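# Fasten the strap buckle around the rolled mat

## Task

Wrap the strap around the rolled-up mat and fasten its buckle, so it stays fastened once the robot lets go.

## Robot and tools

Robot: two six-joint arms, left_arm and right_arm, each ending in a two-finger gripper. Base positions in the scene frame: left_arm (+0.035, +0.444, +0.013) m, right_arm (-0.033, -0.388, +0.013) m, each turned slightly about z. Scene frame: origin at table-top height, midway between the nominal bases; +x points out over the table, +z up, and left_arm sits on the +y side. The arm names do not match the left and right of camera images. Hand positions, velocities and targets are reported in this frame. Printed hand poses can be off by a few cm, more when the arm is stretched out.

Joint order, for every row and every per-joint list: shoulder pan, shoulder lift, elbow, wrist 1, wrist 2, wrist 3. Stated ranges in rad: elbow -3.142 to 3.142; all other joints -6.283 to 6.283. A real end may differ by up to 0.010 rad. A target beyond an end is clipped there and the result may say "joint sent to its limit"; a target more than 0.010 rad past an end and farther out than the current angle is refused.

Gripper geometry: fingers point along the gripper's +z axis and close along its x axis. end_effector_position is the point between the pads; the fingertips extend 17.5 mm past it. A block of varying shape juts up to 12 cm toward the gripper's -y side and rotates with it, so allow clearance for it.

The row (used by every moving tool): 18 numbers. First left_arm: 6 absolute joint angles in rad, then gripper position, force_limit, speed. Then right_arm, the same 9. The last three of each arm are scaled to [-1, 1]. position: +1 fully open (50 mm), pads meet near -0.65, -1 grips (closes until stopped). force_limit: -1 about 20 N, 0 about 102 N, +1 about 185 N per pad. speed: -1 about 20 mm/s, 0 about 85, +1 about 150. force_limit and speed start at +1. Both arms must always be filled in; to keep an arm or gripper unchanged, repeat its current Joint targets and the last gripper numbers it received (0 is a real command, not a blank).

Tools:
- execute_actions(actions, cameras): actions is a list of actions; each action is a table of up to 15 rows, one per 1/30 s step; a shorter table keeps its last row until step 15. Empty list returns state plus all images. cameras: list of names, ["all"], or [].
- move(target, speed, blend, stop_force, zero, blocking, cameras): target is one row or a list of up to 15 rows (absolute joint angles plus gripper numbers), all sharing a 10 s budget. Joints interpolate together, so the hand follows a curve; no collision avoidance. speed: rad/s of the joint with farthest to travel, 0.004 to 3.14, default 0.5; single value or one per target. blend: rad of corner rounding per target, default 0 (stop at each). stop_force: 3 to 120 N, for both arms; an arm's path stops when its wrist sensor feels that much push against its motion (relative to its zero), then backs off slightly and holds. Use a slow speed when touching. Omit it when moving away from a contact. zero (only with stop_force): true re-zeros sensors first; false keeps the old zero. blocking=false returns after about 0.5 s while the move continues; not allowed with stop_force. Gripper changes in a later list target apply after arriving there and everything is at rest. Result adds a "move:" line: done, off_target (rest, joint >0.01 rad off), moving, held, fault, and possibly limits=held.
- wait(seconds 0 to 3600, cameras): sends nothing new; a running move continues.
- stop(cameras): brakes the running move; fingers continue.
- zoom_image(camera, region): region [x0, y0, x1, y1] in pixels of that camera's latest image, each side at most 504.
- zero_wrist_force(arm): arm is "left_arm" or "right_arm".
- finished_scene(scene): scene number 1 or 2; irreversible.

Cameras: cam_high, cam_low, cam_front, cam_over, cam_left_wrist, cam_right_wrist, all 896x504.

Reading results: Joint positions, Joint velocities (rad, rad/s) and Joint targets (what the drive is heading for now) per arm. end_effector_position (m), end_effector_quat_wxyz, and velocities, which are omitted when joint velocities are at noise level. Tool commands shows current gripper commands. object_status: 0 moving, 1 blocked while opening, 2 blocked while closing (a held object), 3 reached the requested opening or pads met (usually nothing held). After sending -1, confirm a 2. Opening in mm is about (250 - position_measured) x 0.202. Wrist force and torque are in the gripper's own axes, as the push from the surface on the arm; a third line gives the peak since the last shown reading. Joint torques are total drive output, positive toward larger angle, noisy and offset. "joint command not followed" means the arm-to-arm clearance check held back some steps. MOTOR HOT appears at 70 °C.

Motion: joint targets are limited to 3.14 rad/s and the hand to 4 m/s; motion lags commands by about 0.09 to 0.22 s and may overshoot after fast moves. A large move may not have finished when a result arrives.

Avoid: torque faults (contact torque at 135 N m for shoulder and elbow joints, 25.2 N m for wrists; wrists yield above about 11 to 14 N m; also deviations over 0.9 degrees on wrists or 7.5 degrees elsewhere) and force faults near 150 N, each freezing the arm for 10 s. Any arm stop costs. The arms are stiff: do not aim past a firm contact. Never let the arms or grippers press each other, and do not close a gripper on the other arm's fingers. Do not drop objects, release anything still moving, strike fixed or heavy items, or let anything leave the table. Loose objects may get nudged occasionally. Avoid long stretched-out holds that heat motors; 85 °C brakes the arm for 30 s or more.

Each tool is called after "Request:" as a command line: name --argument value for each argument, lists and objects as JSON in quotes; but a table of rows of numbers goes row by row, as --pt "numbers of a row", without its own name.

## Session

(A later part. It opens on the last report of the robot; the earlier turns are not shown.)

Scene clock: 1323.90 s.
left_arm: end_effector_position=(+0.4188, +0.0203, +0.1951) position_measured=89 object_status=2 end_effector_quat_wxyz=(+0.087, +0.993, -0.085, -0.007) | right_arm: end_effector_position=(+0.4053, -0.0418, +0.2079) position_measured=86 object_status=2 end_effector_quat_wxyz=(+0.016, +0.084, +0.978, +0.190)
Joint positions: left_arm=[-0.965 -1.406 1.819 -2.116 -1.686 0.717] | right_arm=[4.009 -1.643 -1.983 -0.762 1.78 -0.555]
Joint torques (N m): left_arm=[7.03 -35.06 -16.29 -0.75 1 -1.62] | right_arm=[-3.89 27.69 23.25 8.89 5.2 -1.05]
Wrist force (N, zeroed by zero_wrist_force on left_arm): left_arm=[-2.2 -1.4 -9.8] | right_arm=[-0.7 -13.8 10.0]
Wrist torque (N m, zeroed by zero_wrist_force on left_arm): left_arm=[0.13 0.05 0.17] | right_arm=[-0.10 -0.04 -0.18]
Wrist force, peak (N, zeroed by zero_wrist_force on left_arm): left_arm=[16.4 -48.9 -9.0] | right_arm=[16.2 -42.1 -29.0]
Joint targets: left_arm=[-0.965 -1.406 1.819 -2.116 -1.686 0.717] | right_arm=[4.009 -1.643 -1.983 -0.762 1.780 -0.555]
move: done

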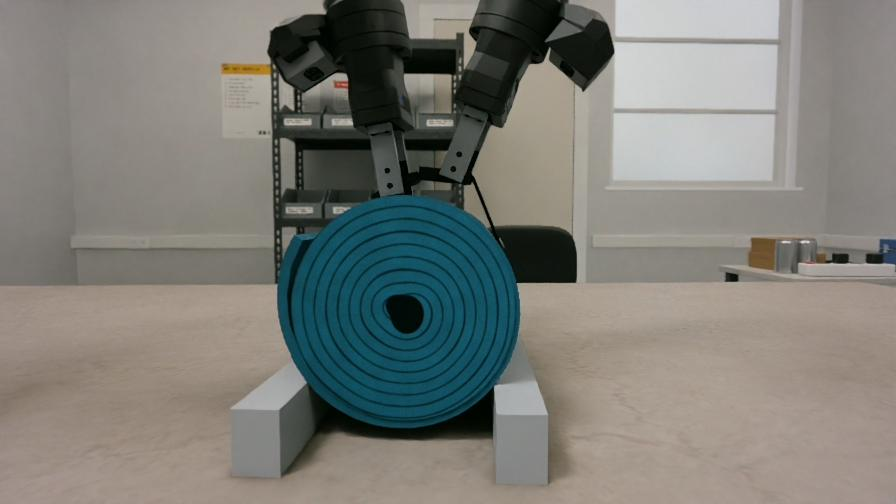

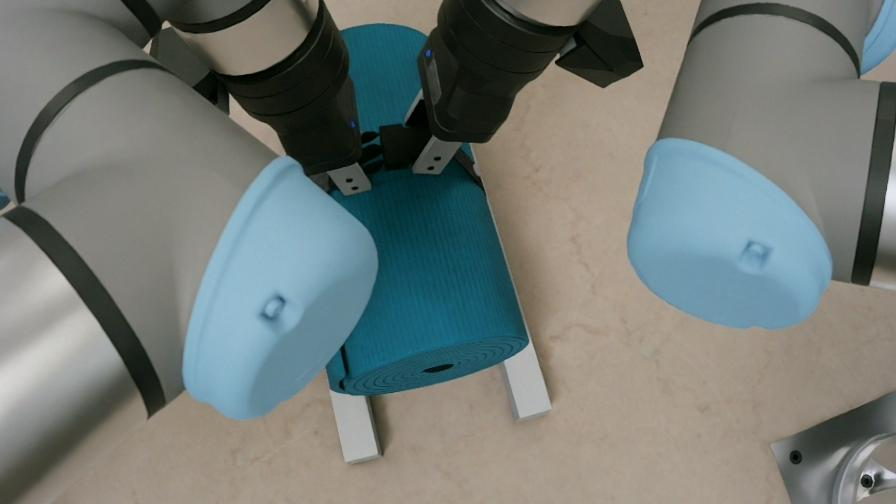

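Request:
move --pt "-0.954 -1.4126 1.8442 -2.1333 -1.6875 0.7282 -0.98 0 -1 4.0086 -1.6309 -1.9765 -0.7808 1.7804 -0.5546 -1 -0.3 -1" --pt "-0.9861 -1.3771 1.8027 -2.1306 -1.6832 0.6961 -0.98 0 -1 4.0086 -1.6309 -1.9765 -0.7808 1.7804 -0.5546 -1 -0.3 -1" --speed 0.06 --stop_force 15 --cameras '["cam_front"]'

Request:
zoom_image --camera "cam_front" --region '[340, 140, 480, 210]'

Scene clock: 1352.40 s.
left_arm: end_effector_position=(+0.4179, +0.0163, +0.1887) position_measured=89 object_status=2 end_effector_quat_wxyz=(+0.087, +0.993, -0.085, -0.007) | right_arm: end_effector_position=(+0.4041, -0.0431, +0.2148) position_measured=86 object_status=2 end_effector_quat_wxyz=(+0.016, +0.084, +0.978, +0.190)
Joint positions: left_arm=[-0.97 -1.394 1.823 -2.132 -1.685 0.712] | right_arm=[4.009 -1.631 -1.976 -0.781 1.78 -0.555]
Joint torques (N m): left_arm=[-2.24 -20.34 -22.69 -2.43 0.08 -1.02] | right_arm=[-0.26 17.05 15.17 5.58 -1.71 0.73]
Wrist force (N, zeroed by zero_wrist_force on left_arm): left_arm=[-0.4 -1.9 -18.6] | right_arm=[-0.5 -1.1 0.8]
Wrist torque (N m, zeroed by zero_wrist_force on left_arm): left_arm=[0.65 0.27 0.02] | right_arm=[0.07 0.07 -0.20]
Wrist force, peak (N, zeroed by zero_wrist_force on left_arm): left_arm=[-6.4 -23.8 -38.3] | right_arm=[-0.9 -13.7 9.8]
Joint targets: left_arm=[-0.970 -1.394 1.823 -2.132 -1.685 0.712] | right_arm=[4.009 -1.631 -1.977 -0.781 1.780 -0.555]
move: contact (left_arm); left_arm: the elbow is farthest, 0.020 rad from its target

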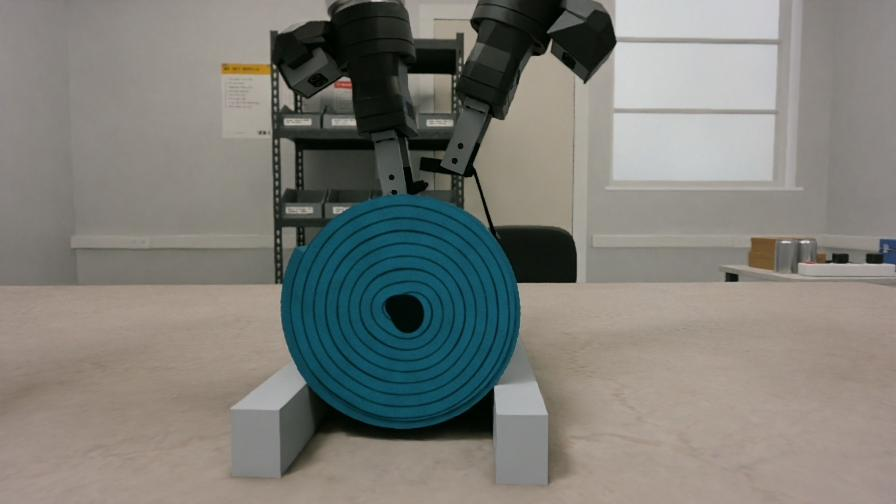

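Scaled by 3.600.

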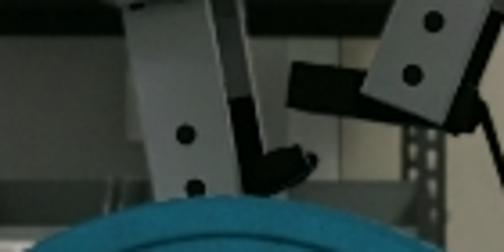

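Request:
move --pt "-0.97 -1.401 1.813 -2.114 -1.685 0.712 -0.98 0 -1 4.0086 -1.6309 -1.9765 -0.7808 1.7804 -0.5546 -1 -0.3 -1" --pt "-0.9861 -1.3832 1.792 -2.1139 -1.6832 0.6961 -0.98 0 -1 4.0086 -1.6309 -1.9765 -0.7808 1.7804 -0.5546 -1 -0.3 -1" --pt "-0.9861 -1.4061 1.7517 -2.0509 -1.6832 0.6961 -0.98 0 -1 4.0086 -1.6309 -1.9765 -0.7808 1.7804 -0.5546 -1 -0.3 -1" --speed 0.06 --stop_force 45 --cameras '["cam_front"]'

Request:
zoom_image --camera "cam_front" --region '[340, 130, 480, 200]'

Scene clock: 1361.63 s.
left_arm: end_effector_position=(+0.4156, +0.0039, +0.2198) position_measured=89 object_status=2 end_effector_quat_wxyz=(+0.087, +0.993, -0.085, -0.007) | right_arm: end_effector_position=(+0.4040, -0.0431, +0.2148) position_measured=86 object_status=2 end_effector_quat_wxyz=(+0.016, +0.084, +0.978, +0.190)
Joint positions: left_arm=[-0.986 -1.406 1.752 -2.051 -1.683 0.696] | right_arm=[4.009 -1.631 -1.977 -0.781 1.78 -0.555]
Joint torques (N m): left_arm=[-9.64 -39.34 -31.8 -11.58 -4.64 2.15] | right_arm=[2.3 21.38 22.09 4.18 -0.01 0.64]
Wrist force (N, zeroed by zero_wrist_force on left_arm): left_arm=[-1.3 -16.6 19.5] | right_arm=[-0.4 -10.0 -14.5]
Wrist torque (N m, zeroed by zero_wrist_force on left_arm): left_arm=[0.53 0.14 0.25] | right_arm=[-0.49 0.19 -0.22]
Wrist force, peak (N, zeroed by zero_wrist_force on left_arm): left_arm=[-6.0 -18.1 -28.0] | right_arm=[-0.3 -8.6 -18.1]
Joint targets: left_arm=[-0.986 -1.406 1.752 -2.051 -1.683 0.696] | right_arm=[4.009 -1.631 -1.977 -0.781 1.780 -0.555]
move: done

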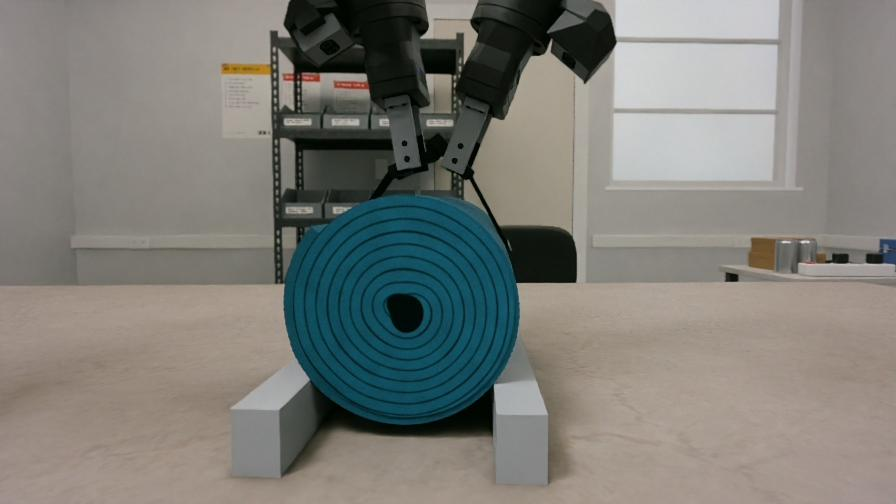

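Scaled by 3.600.

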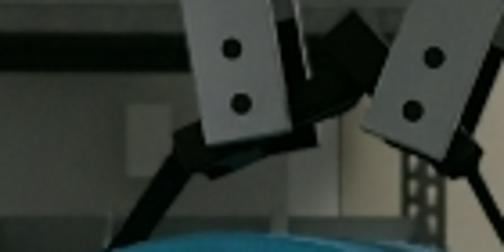

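Request:
move --pt "-1.0487 -1.3504 1.6194 -1.6712 -1.4462 0.6302 -0.98 0 -1 4.0086 -1.6309 -1.9765 -0.7808 1.7804 -0.5546 -1 -0.3 -1" --pt "-1.0487 -1.3504 1.6194 -1.6712 -1.4462 0.6302 -0.98 0 -1 3.9129 -1.6825 -2.1801 -0.2735 1.9891 -0.5586 -1 -0.3 -1" --speed 0.2 --stop_force 40 --cameras '["cam_front"]'

Request:
zoom_image --camera "cam_front" --region '[300, 110, 500, 210]'

Scene clock: 1395.73 s.
left_arm: end_effector_position=(+0.4212, +0.0495, +0.2155) position_measured=89 object_status=2 end_effector_quat_wxyz=(-0.104, +0.991, -0.085, +0.009) | right_arm: end_effector_position=(+0.4039, -0.0455, +0.1944) position_measured=86 object_status=2 end_effector_quat_wxyz=(+0.029, +0.081, +0.936, +0.341)
Joint positions: left_arm=[-1.049 -1.35 1.619 -1.671 -1.446 0.63] | right_arm=[3.913 -1.683 -2.18 -0.274 1.989 -0.559]
Joint torques (N m): left_arm=[9.78 -39.65 -20.02 -4.07 -0.85 2.39] | right_arm=[7.15 35.99 30.81 6 -1.39 -0.48]
Wrist force (N, zeroed by zero_wrist_force on left_arm): left_arm=[-1.2 4.3 2.8] | right_arm=[-1.1 -3.1 -0.6]
Wrist torque (N m, zeroed by zero_wrist_force on left_arm): left_arm=[0.47 0.05 0.29] | right_arm=[0.06 0.24 -0.36]
Wrist force, peak (N, zeroed by zero_wrist_force on left_arm): left_arm=[-1.7 -16.9 19.8] | right_arm=[-0.5 -9.9 -14.9]
Joint targets: left_arm=[-1.049 -1.350 1.619 -1.671 -1.446 0.630] | right_arm=[3.913 -1.682 -2.180 -0.273 1.989 -0.559]
move: done

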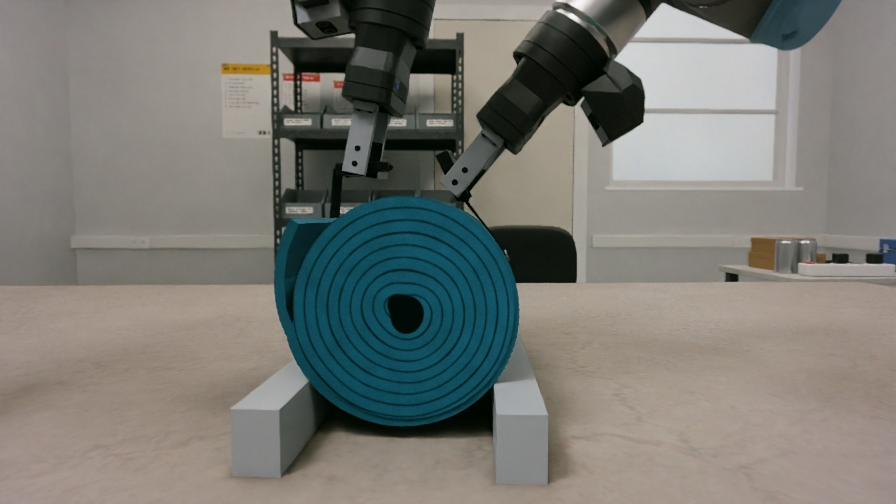

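Scaled by 2.520.

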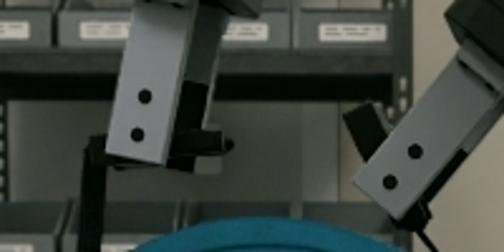

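Request:
move --pt "-1.0487 -1.3504 1.6194 -1.6712 -1.4462 0.6302 -0.98 0 -1 3.9129 -1.6825 -2.1801 -0.2735 1.9891 -0.5586 1 -0.3 -0.5" --pt "-1.0487 -1.3504 1.6194 -1.6712 -1.4462 0.6302 -0.98 0 -1 3.8732 -1.5917 -2.1754 -0.3843 2.0103 -0.595 1 -0.3 -0.5" --speed 0.2 --cameras '["cam_front","cam_right_wrist","cam_over"]'

Request:
zoom_image --camera "cam_front" --region '[300, 110, 500, 210]'

Scene clock: 1410.80 s.
left_arm: end_effector_position=(+0.4212, +0.0495, +0.2155) position_measured=89 object_status=2 end_effector_quat_wxyz=(-0.104, +0.991, -0.085, +0.009) | right_arm: end_effector_position=(+0.3995, -0.0708, +0.2251) position_measured=3 object_status=3 end_effector_quat_wxyz=(+0.029, +0.081, +0.936, +0.341)
Joint positions: left_arm=[-1.049 -1.35 1.619 -1.671 -1.446 0.63] | right_arm=[3.873 -1.592 -2.175 -0.384 2.01 -0.595]
Joint torques (N m): left_arm=[8.8 -37.45 -19.92 -2.4 -0.73 2.34] | right_arm=[5.67 15.64 21.18 3.98 -1.67 1.52]
Wrist force (N, zeroed by zero_wrist_force on left_arm): left_arm=[-1.4 4.2 2.8] | right_arm=[-0.7 1.0 -1.6]
Wrist torque (N m, zeroed by zero_wrist_force on left_arm): left_arm=[0.46 0.07 0.29] | right_arm=[0.12 0.25 -0.35]
Wrist force, peak (N, zeroed by zero_wrist_force on left_arm): left_arm=[-1.6 4.4 3.2] | right_arm=[-1.2 -3.3 -0.4]
Joint targets: left_arm=[-1.049 -1.350 1.619 -1.671 -1.446 0.630] | right_arm=[3.873 -1.592 -2.175 -0.384 2.010 -0.595]
move: done
Images, in order (width x height): cam_front 896x504, cam_over 896x504, cam_right_wrist 896x504.

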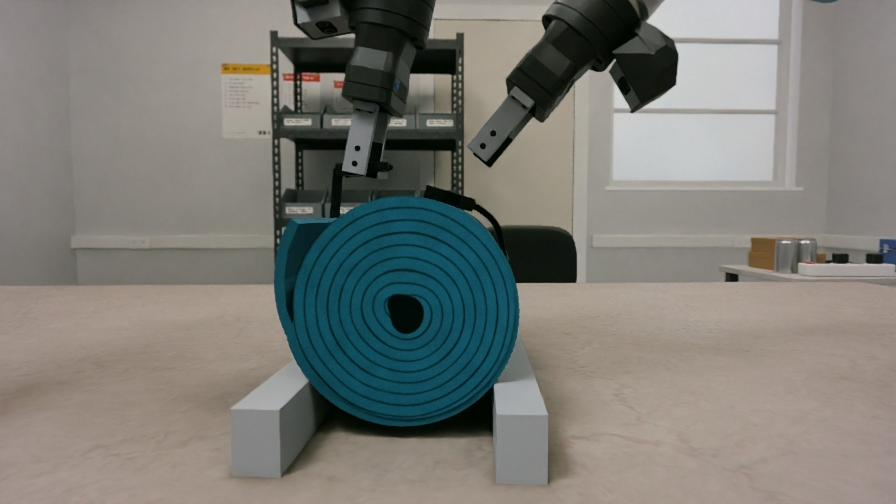

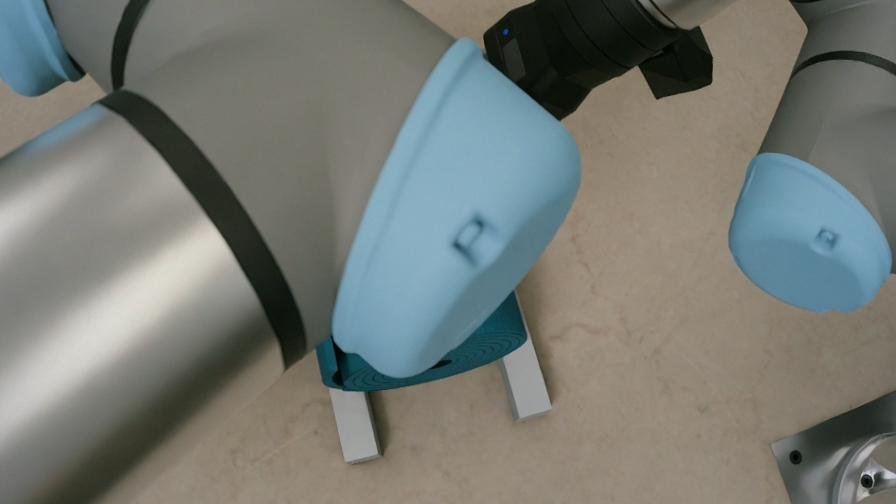

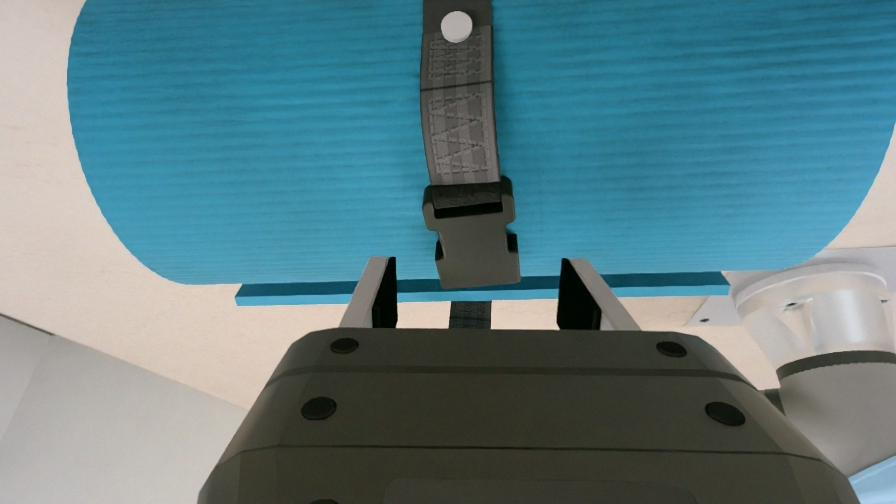

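Scaled by 2.520.

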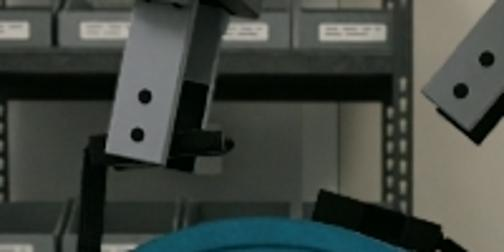

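Request:
move --pt "-1.0487 -1.3504 1.6194 -1.6712 -1.4462 0.6302 -0.98 0 -1 3.742 -1.8146 -2.3326 0.2838 2.2826 -0.5215 1 -0.3 -0.5" --pt "-1.0487 -1.3504 1.6194 -1.6712 -1.4462 0.6302 -0.98 0 -1 3.8154 -1.9153 -2.2951 0.3855 2.2269 -0.4605 1 -0.3 -0.5" --speed 0.2 --stop_force 8 --cameras '["cam_front","cam_right_wrist"]'

Request:
zoom_image --camera "cam_front" --region '[300, 110, 500, 210]'

Scene clock: 1436.97 s.
left_arm: end_effector_position=(+0.4212, +0.0495, +0.2155) position_measured=89 object_status=2 end_effector_quat_wxyz=(-0.104, +0.991, -0.085, +0.009) | right_arm: end_effector_position=(+0.4039, -0.0520, +0.1823) position_measured=3 object_status=3 end_effector_quat_wxyz=(+0.043, +0.075, +0.863, +0.498)
Joint positions: left_arm=[-1.049 -1.35 1.619 -1.671 -1.446 0.63] | right_arm=[3.805 -1.901 -2.3 0.372 2.235 -0.469]
Joint torques (N m): left_arm=[6 -37.6 -20.32 -1.28 -0.67 2.21] | right_arm=[7.06 14.43 19.33 2.71 -2.21 1.05]
Wrist force (N, zeroed by zero_wrist_force on left_arm): left_arm=[-1.4 4.2 2.6] | right_arm=[-2.8 5.5 -5.2]
Wrist torque (N m, zeroed by zero_wrist_force on left_arm): left_arm=[0.47 0.09 0.29] | right_arm=[0.13 0.58 -0.36]
Wrist force, peak (N, zeroed by zero_wrist_force on left_arm): left_arm=[-1.5 4.6 2.9] | right_arm=[0.8 23.1 -67.7]
Joint targets: left_arm=[-1.049 -1.350 1.619 -1.671 -1.446 0.630] | right_arm=[3.805 -1.901 -2.300 0.372 2.235 -0.469]
move: contact (right_arm); path passed 1 of 2 targets; right_arm: the shoulder lift is farthest, 0.014 rad from its target

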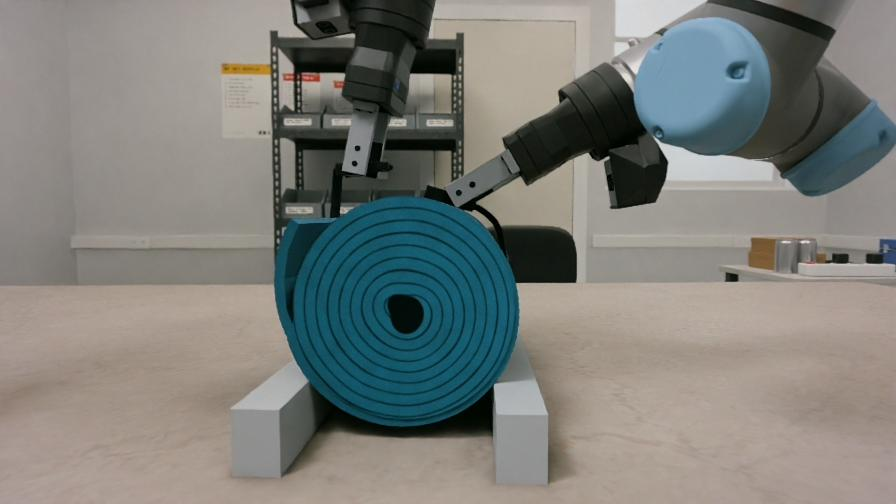

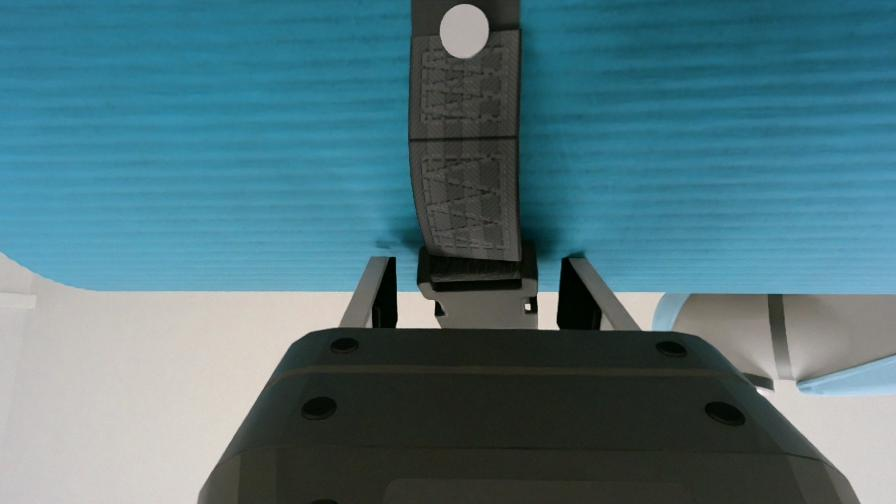

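Scaled by 2.520.

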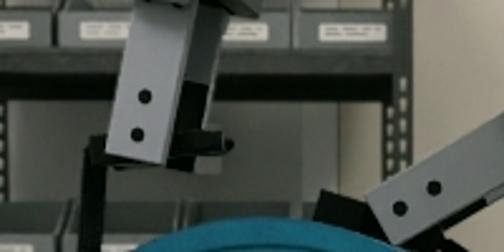

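Request:
move --pt "-1.0487 -1.3504 1.6194 -1.6712 -1.4462 0.6302 -0.98 0 -1 3.805 -1.901 -2.3 0.372 2.235 -0.469 -1 0 -1" --pt "-1.0487 -1.3504 1.6194 -1.6712 -1.4462 0.6302 -0.98 0 -1 3.775 -1.86 -2.315 0.33 2.257 -0.493 -1 0 -1" --pt "-1.0487 -1.3504 1.6194 -1.6712 -1.4462 0.6302 -0.98 0 -1 3.9336 -1.6548 -2.1393 -0.3986 1.9412 -0.5638 -1 0 -1" --speed 0.25 --cameras '["cam_front","cam_over","cam_right_wrist"]'

Request:
zoom_image --camera "cam_front" --region '[300, 110, 500, 210]'

Scene clock: 1453.30 s.
left_arm: end_effector_position=(+0.4212, +0.0495, +0.2155) position_measured=89 object_status=2 end_effector_quat_wxyz=(-0.104, +0.991, -0.085, +0.009) | right_arm: end_effector_position=(+0.4038, -0.0455, +0.2006) position_measured=87 object_status=2 end_effector_quat_wxyz=(+0.027, +0.082, +0.948, +0.308)
Joint positions: left_arm=[-1.049 -1.35 1.619 -1.671 -1.446 0.63] | right_arm=[3.934 -1.655 -2.139 -0.398 1.941 -0.564]
Joint torques (N m): left_arm=[4.07 -37.04 -20.62 -1.21 -0.67 1.84] | right_arm=[-5.83 17.83 15 5.01 4.18 1.15]
Wrist force (N, zeroed by zero_wrist_force on left_arm): left_arm=[-1.4 4.1 3.1] | right_arm=[-1.7 -6.5 2.7]
Wrist torque (N m, zeroed by zero_wrist_force on left_arm): left_arm=[0.45 0.08 0.29] | right_arm=[-0.20 0.25 -0.36]
Wrist force, peak (N, zeroed by zero_wrist_force on left_arm): left_arm=[-1.5 4.5 3.2] | right_arm=[-2.8 5.6 -5.3]
Joint targets: left_arm=[-1.049 -1.350 1.619 -1.671 -1.446 0.630] | right_arm=[3.934 -1.655 -2.139 -0.399 1.941 -0.564]
move: done

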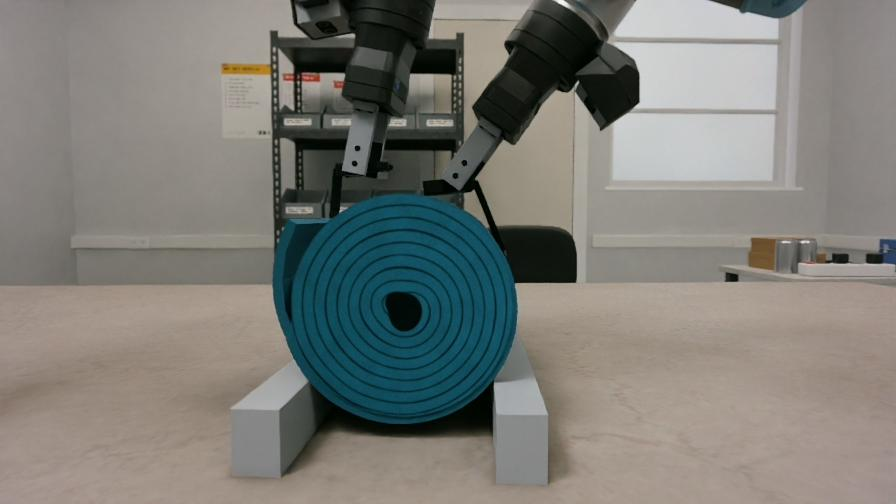

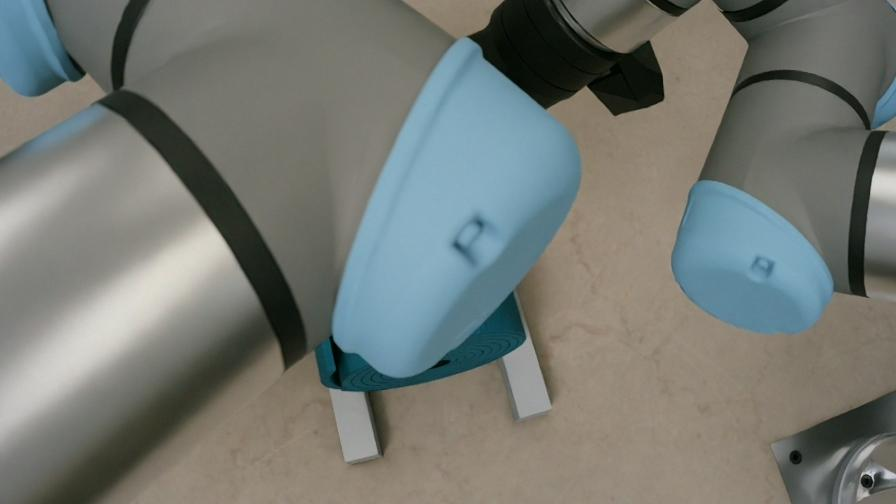

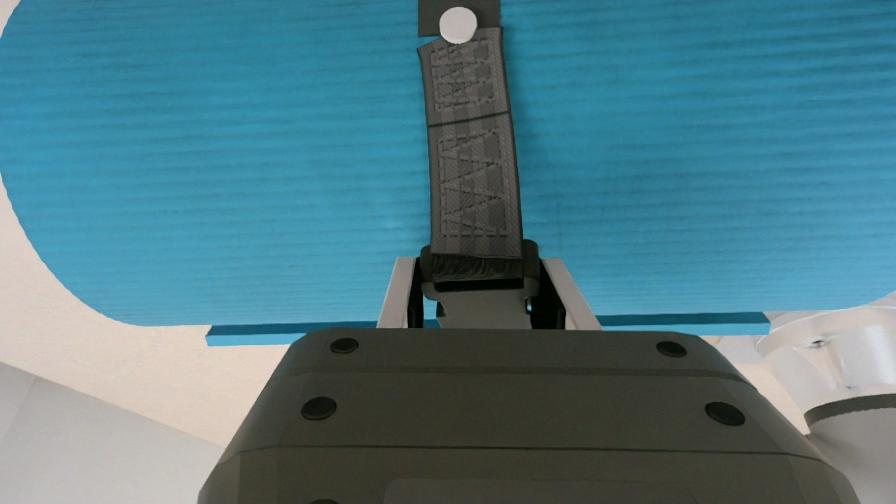

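Scaled by 2.520.

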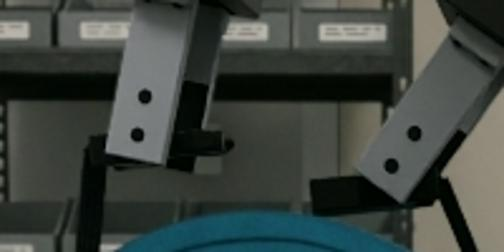

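Request:
move --target '[-1.0666,-1.3038,1.6113,-1.7075,-1.4492,0.6128,-0.98,0,-1,3.934,-1.655,-2.139,-0.398,1.941,-0.564,-1,0,-1]' --speed 0.1 --stop_force 15 --cameras '["cam_front","cam_high","cam_over","cam_low"]'

Request:
zoom_image --camera "cam_front" --region '[340, 140, 480, 210]'

Request:
zoom_image --camera "cam_high" --region '[360, 170, 470, 250]'

Scene clock: 1469.60 s.
left_arm: end_effector_position=(+0.4196, +0.0295, +0.1960) position_measured=89 object_status=2 end_effector_quat_wxyz=(-0.104, +0.991, -0.085, +0.009) | right_arm: end_effector_position=(+0.4039, -0.0452, +0.2006) position_measured=87 object_status=2 end_effector_quat_wxyz=(+0.027, +0.081, +0.948, +0.308)
Joint positions: left_arm=[-1.067 -1.304 1.611 -1.707 -1.449 0.613] | right_arm=[3.934 -1.655 -2.139 -0.398 1.941 -0.564]
Joint torques (N m): left_arm=[9.59 -47.36 -18.75 -0.37 2.13 2.5] | right_arm=[6.69 16.6 31.87 3.95 -1.49 -1.25]
Wrist force (N, zeroed by zero_wrist_force on left_arm): left_arm=[-1.5 3.0 0.6] | right_arm=[-1.3 -3.5 1.0]
Wrist torque (N m, zeroed by zero_wrist_force on left_arm): left_arm=[0.51 0.08 0.28] | right_arm=[-0.10 0.22 -0.35]
Wrist force, peak (N, zeroed by zero_wrist_force on left_arm): left_arm=[-1.6 4.4 3.3] | right_arm=[-1.8 -6.8 2.7]
Joint targets: left_arm=[-1.067 -1.304 1.611 -1.707 -1.449 0.613] | right_arm=[3.934 -1.655 -2.139 -0.398 1.941 -0.564]
move: done
Images, in order (width x height): cam_high 896x504, cam_low 896x504, cam_front 896x504, cam_over 896x504.

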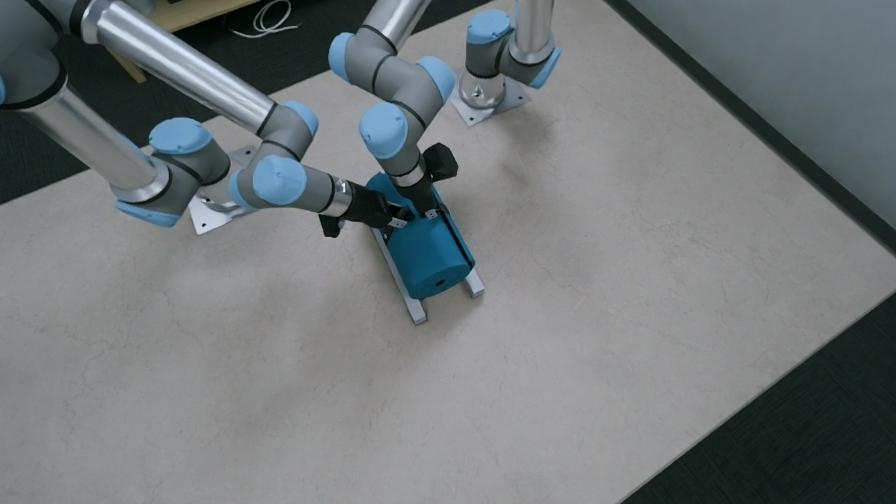

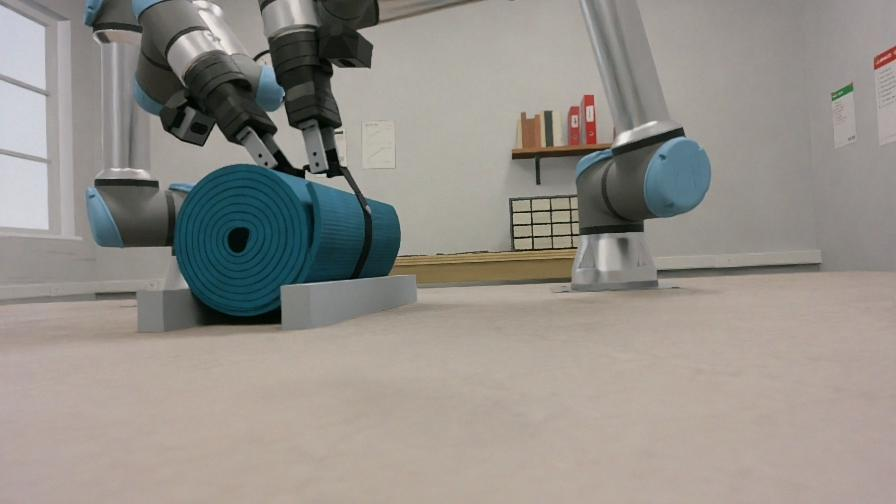

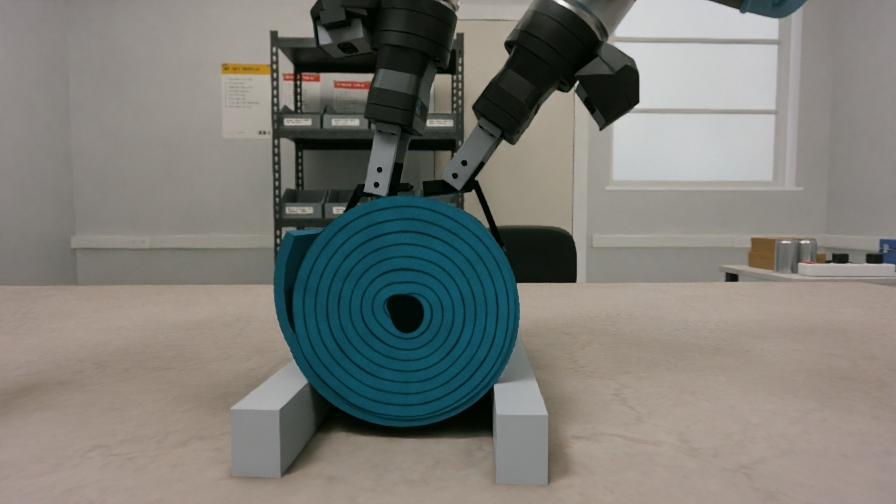

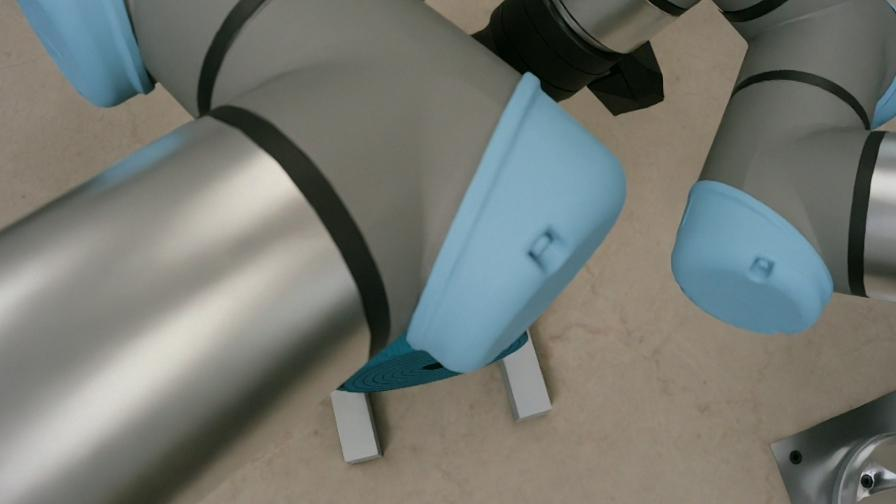

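Scaled by 3.600.

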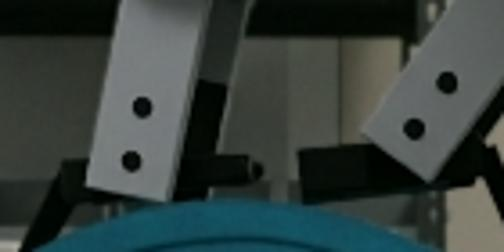

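Scaled by 4.582.

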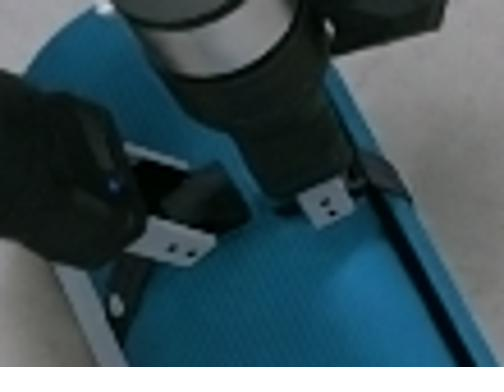

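Request:
move --target '[-1.1068,-1.236,1.5226,-1.6819,-1.4561,0.5728,-0.98,0,-1,3.934,-1.655,-2.139,-0.398,1.941,-0.564,-1,0,-1]' --speed 0.03 --stop_force 35 --cameras '["cam_front","cam_high"]'

Request:
zoom_image --camera "cam_front" --region '[340, 140, 480, 210]'

Request:
zoom_image --camera "cam_high" --region '[390, 190, 450, 230]'

Scene clock: 1477.43 s.
left_arm: end_effector_position=(+0.4176, +0.0155, +0.1958) position_measured=89 object_status=2 end_effector_quat_wxyz=(-0.104, +0.991, -0.085, +0.009) | right_arm: end_effector_position=(+0.4039, -0.0452, +0.2006) position_measured=87 object_status=2 end_effector_quat_wxyz=(+0.027, +0.081, +0.948, +0.308)
Joint positions: left_arm=[-1.08 -1.281 1.581 -1.698 -1.451 0.599] | right_arm=[3.934 -1.655 -2.139 -0.398 1.941 -0.564]
Joint torques (N m): left_arm=[-7.26 -50.36 -28.14 -12.67 -5.25 2.53] | right_arm=[13.68 16.41 31.91 10.01 7.01 -1.16]
Wrist force (N, zeroed by zero_wrist_force on left_arm): left_arm=[0.2 -31.0 9.5] | right_arm=[0.3 -29.4 -19.7]
Wrist torque (N m, zeroed by zero_wrist_force on left_arm): left_arm=[0.23 0.06 0.16] | right_arm=[-0.01 0.25 -0.32]
Wrist force, peak (N, zeroed by zero_wrist_force on left_arm): left_arm=[0.6 -39.2 11.9] | right_arm=[0.8 -35.3 -25.4]
Joint targets: left_arm=[-1.080 -1.281 1.581 -1.698 -1.451 0.599] | right_arm=[3.934 -1.655 -2.139 -0.398 1.941 -0.564]
move: contact (left_arm); left_arm: the elbow is farthest, 0.059 rad from its target
Images, in order (width x height): cam_high 896x504, cam_front 896x504.

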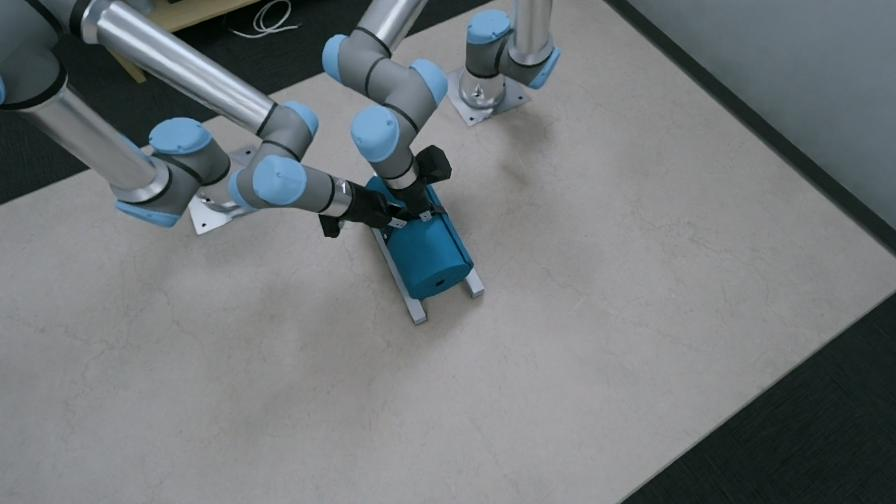

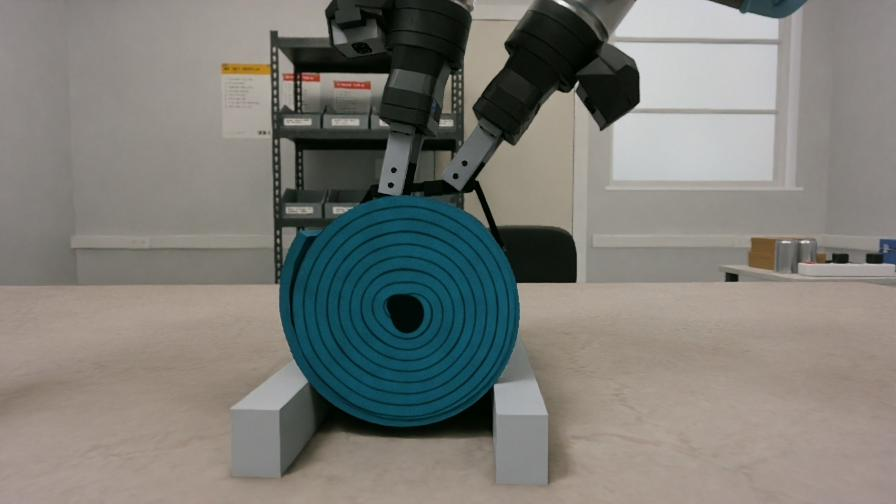

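Scaled by 3.600.

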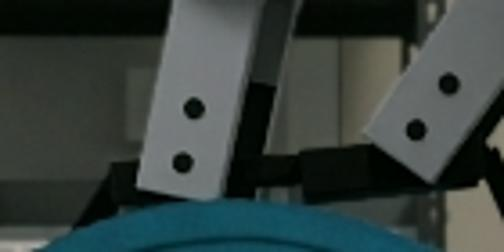

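Scaled by 8.400.

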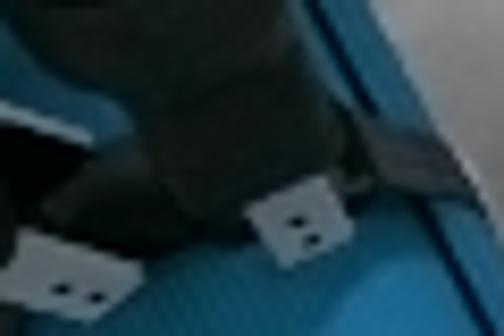

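Request:
move --target '[-1.0805,-1.2914,1.5941,-1.7014,-1.4509,0.5989,-0.98,0,-1,3.934,-1.655,-2.139,-0.398,1.941,-0.564,-1,0,-1]' --speed 0.05

Request:
move --target '[-1.1107,-1.2404,1.5277,-1.6823,-1.4561,0.5689,-0.98,0,-1,3.934,-1.655,-2.139,-0.398,1.941,-0.564,-1,0,-1]' --speed 0.03 --stop_force 35 --cameras '["cam_front"]'

Request:
zoom_image --camera "cam_front" --region '[340, 140, 480, 210]'

Scene clock: 1487.17 s.
left_arm: end_effector_position=(+0.4156, +0.0192, +0.1963) position_measured=89 object_status=2 end_effector_quat_wxyz=(-0.104, +0.991, -0.085, +0.009) | right_arm: end_effector_position=(+0.4038, -0.0451, +0.2006) position_measured=87 object_status=2 end_effector_quat_wxyz=(+0.027, +0.081, +0.948, +0.308)
Joint positions: left_arm=[-1.081 -1.292 1.594 -1.702 -1.451 0.599] | right_arm=[3.934 -1.655 -2.139 -0.398 1.941 -0.564]
Joint torques (N m): left_arm=[-5.94 -31.38 -31.95 -3.11 1.73 -2.62] | right_arm=[-4.15 18.34 31.36 3.5 -0.79 -1.13]
Wrist force (N, zeroed by zero_wrist_force on left_arm): left_arm=[-0.9 1.9 1.5] | right_arm=[0.4 -4.5 1.2]
Wrist torque (N m, zeroed by zero_wrist_force on left_arm): left_arm=[0.44 0.07 0.27] | right_arm=[-0.23 0.01 -0.36]
Wrist force, peak (N, zeroed by zero_wrist_force on left_arm): left_arm=[0.3 -31.4 9.5] | right_arm=[0.3 -29.8 -19.7]
Joint targets: left_arm=[-1.081 -1.291 1.594 -1.701 -1.451 0.599] | right_arm=[3.934 -1.655 -2.139 -0.398 1.941 -0.564]
move: done

Scene clock: 1488.50 s.
left_arm: end_effector_position=(+0.4151, +0.0155, +0.1961) position_measured=89 object_status=2 end_effector_quat_wxyz=(-0.104, +0.991, -0.085, +0.009) | right_arm: end_effector_position=(+0.4039, -0.0452, +0.2006) position_measured=87 object_status=2 end_effector_quat_wxyz=(+0.027, +0.081, +0.948, +0.308)
Joint positions: left_arm=[-1.084 -1.285 1.586 -1.699 -1.451 0.595] | right_arm=[3.934 -1.655 -2.139 -0.398 1.941 -0.564]
Joint torques (N m): left_arm=[-9.37 -49.97 -29 -12.17 -3.54 2.62] | right_arm=[17.74 18.57 30.25 10.37 6.76 -1.06]
Wrist force (N, zeroed by zero_wrist_force on left_arm): left_arm=[1.9 -32.8 10.2] | right_arm=[3.1 -31.4 -19.9]
Wrist torque (N m, zeroed by zero_wrist_force on left_arm): left_arm=[0.19 0.05 0.13] | right_arm=[-0.11 0.10 -0.41]
Wrist force, peak (N, zeroed by zero_wrist_force on left_arm): left_arm=[3.3 -40.0 11.7] | right_arm=[4.5 -36.5 -24.4]
Joint targets: left_arm=[-1.084 -1.285 1.586 -1.699 -1.451 0.595] | right_arm=[3.934 -1.655 -2.139 -0.398 1.941 -0.564]
move: contact (left_arm); left_arm: the elbow is farthest, 0.058 rad from its target

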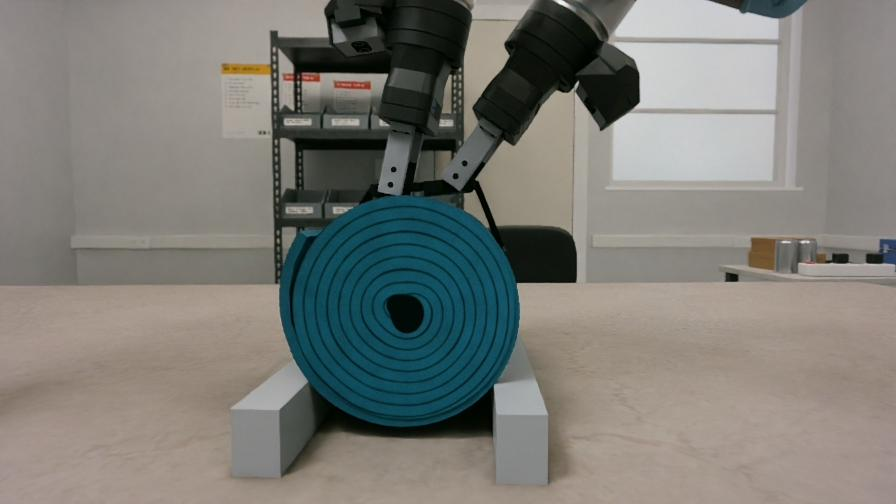

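Scaled by 3.600.

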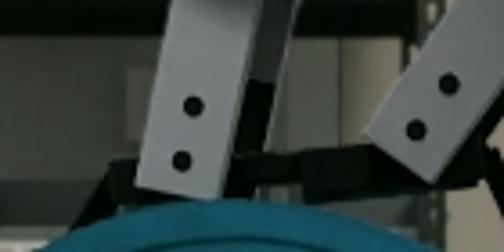

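Request:
move --target '[-1.1083,-1.238,1.5248,-1.682,-1.4561,0.5713,-0.98,0,-1,3.934,-1.655,-2.139,-0.398,1.941,-0.564,-1,0,-1]' --speed 0.03 --stop_force 70 --zero false --cameras '["cam_front"]'

Request:
zoom_image --camera "cam_front" --region '[340, 140, 480, 210]'

Scene clock: 1497.50 s.
left_arm: end_effector_position=(+0.4130, +0.0128, +0.1952) position_measured=89 object_status=2 end_effector_quat_wxyz=(-0.111, +0.990, -0.085, +0.006) | right_arm: end_effector_position=(+0.4039, -0.0452, +0.2006) position_measured=87 object_status=2 end_effector_quat_wxyz=(+0.027, +0.081, +0.948, +0.308)
Joint positions: left_arm=[-1.09 -1.274 1.572 -1.68 -1.451 0.59] | right_arm=[3.934 -1.655 -2.139 -0.398 1.941 -0.564]
Joint torques (N m): left_arm=[-25.53 -52.57 -40.59 -17.03 -11.04 2.75] | right_arm=[17.91 20.18 52.69 12.08 3.02 -0.34]
Wrist force (N, zeroed by zero_wrist_force on left_arm): left_arm=[9.1 -62.2 20.8] | right_arm=[9.4 -53.0 -42.3]
Wrist torque (N m, zeroed by zero_wrist_force on left_arm): left_arm=[0.35 -0.03 -0.11] | right_arm=[0.28 0.36 -0.57]
Wrist force, peak (N, zeroed by zero_wrist_force on left_arm): left_arm=[12.5 -67.7 23.1] | right_arm=[12.8 -57.7 -46.6]
Joint targets: left_arm=[-1.090 -1.274 1.572 -1.681 -1.452 0.590] | right_arm=[3.934 -1.655 -2.139 -0.398 1.941 -0.564]
move: contact (left_arm); left_arm: the elbow is farthest, 0.047 rad from its target

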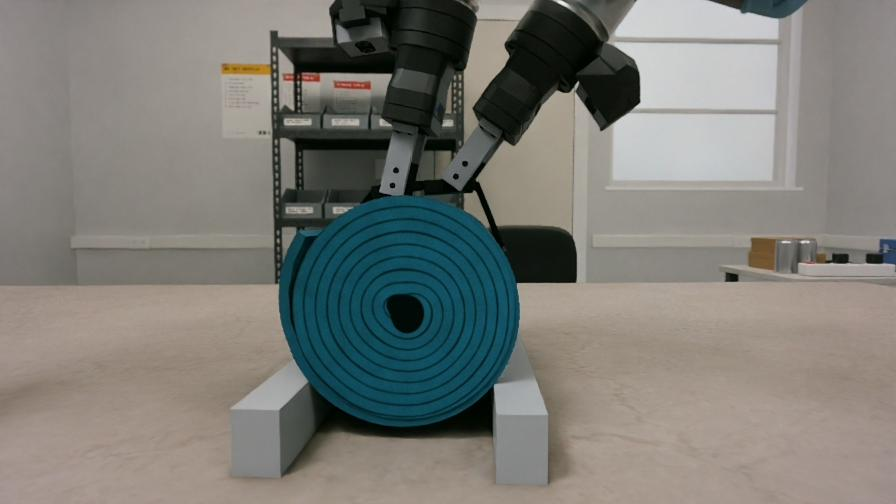

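Scaled by 3.600.

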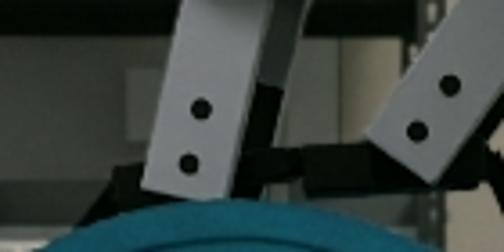

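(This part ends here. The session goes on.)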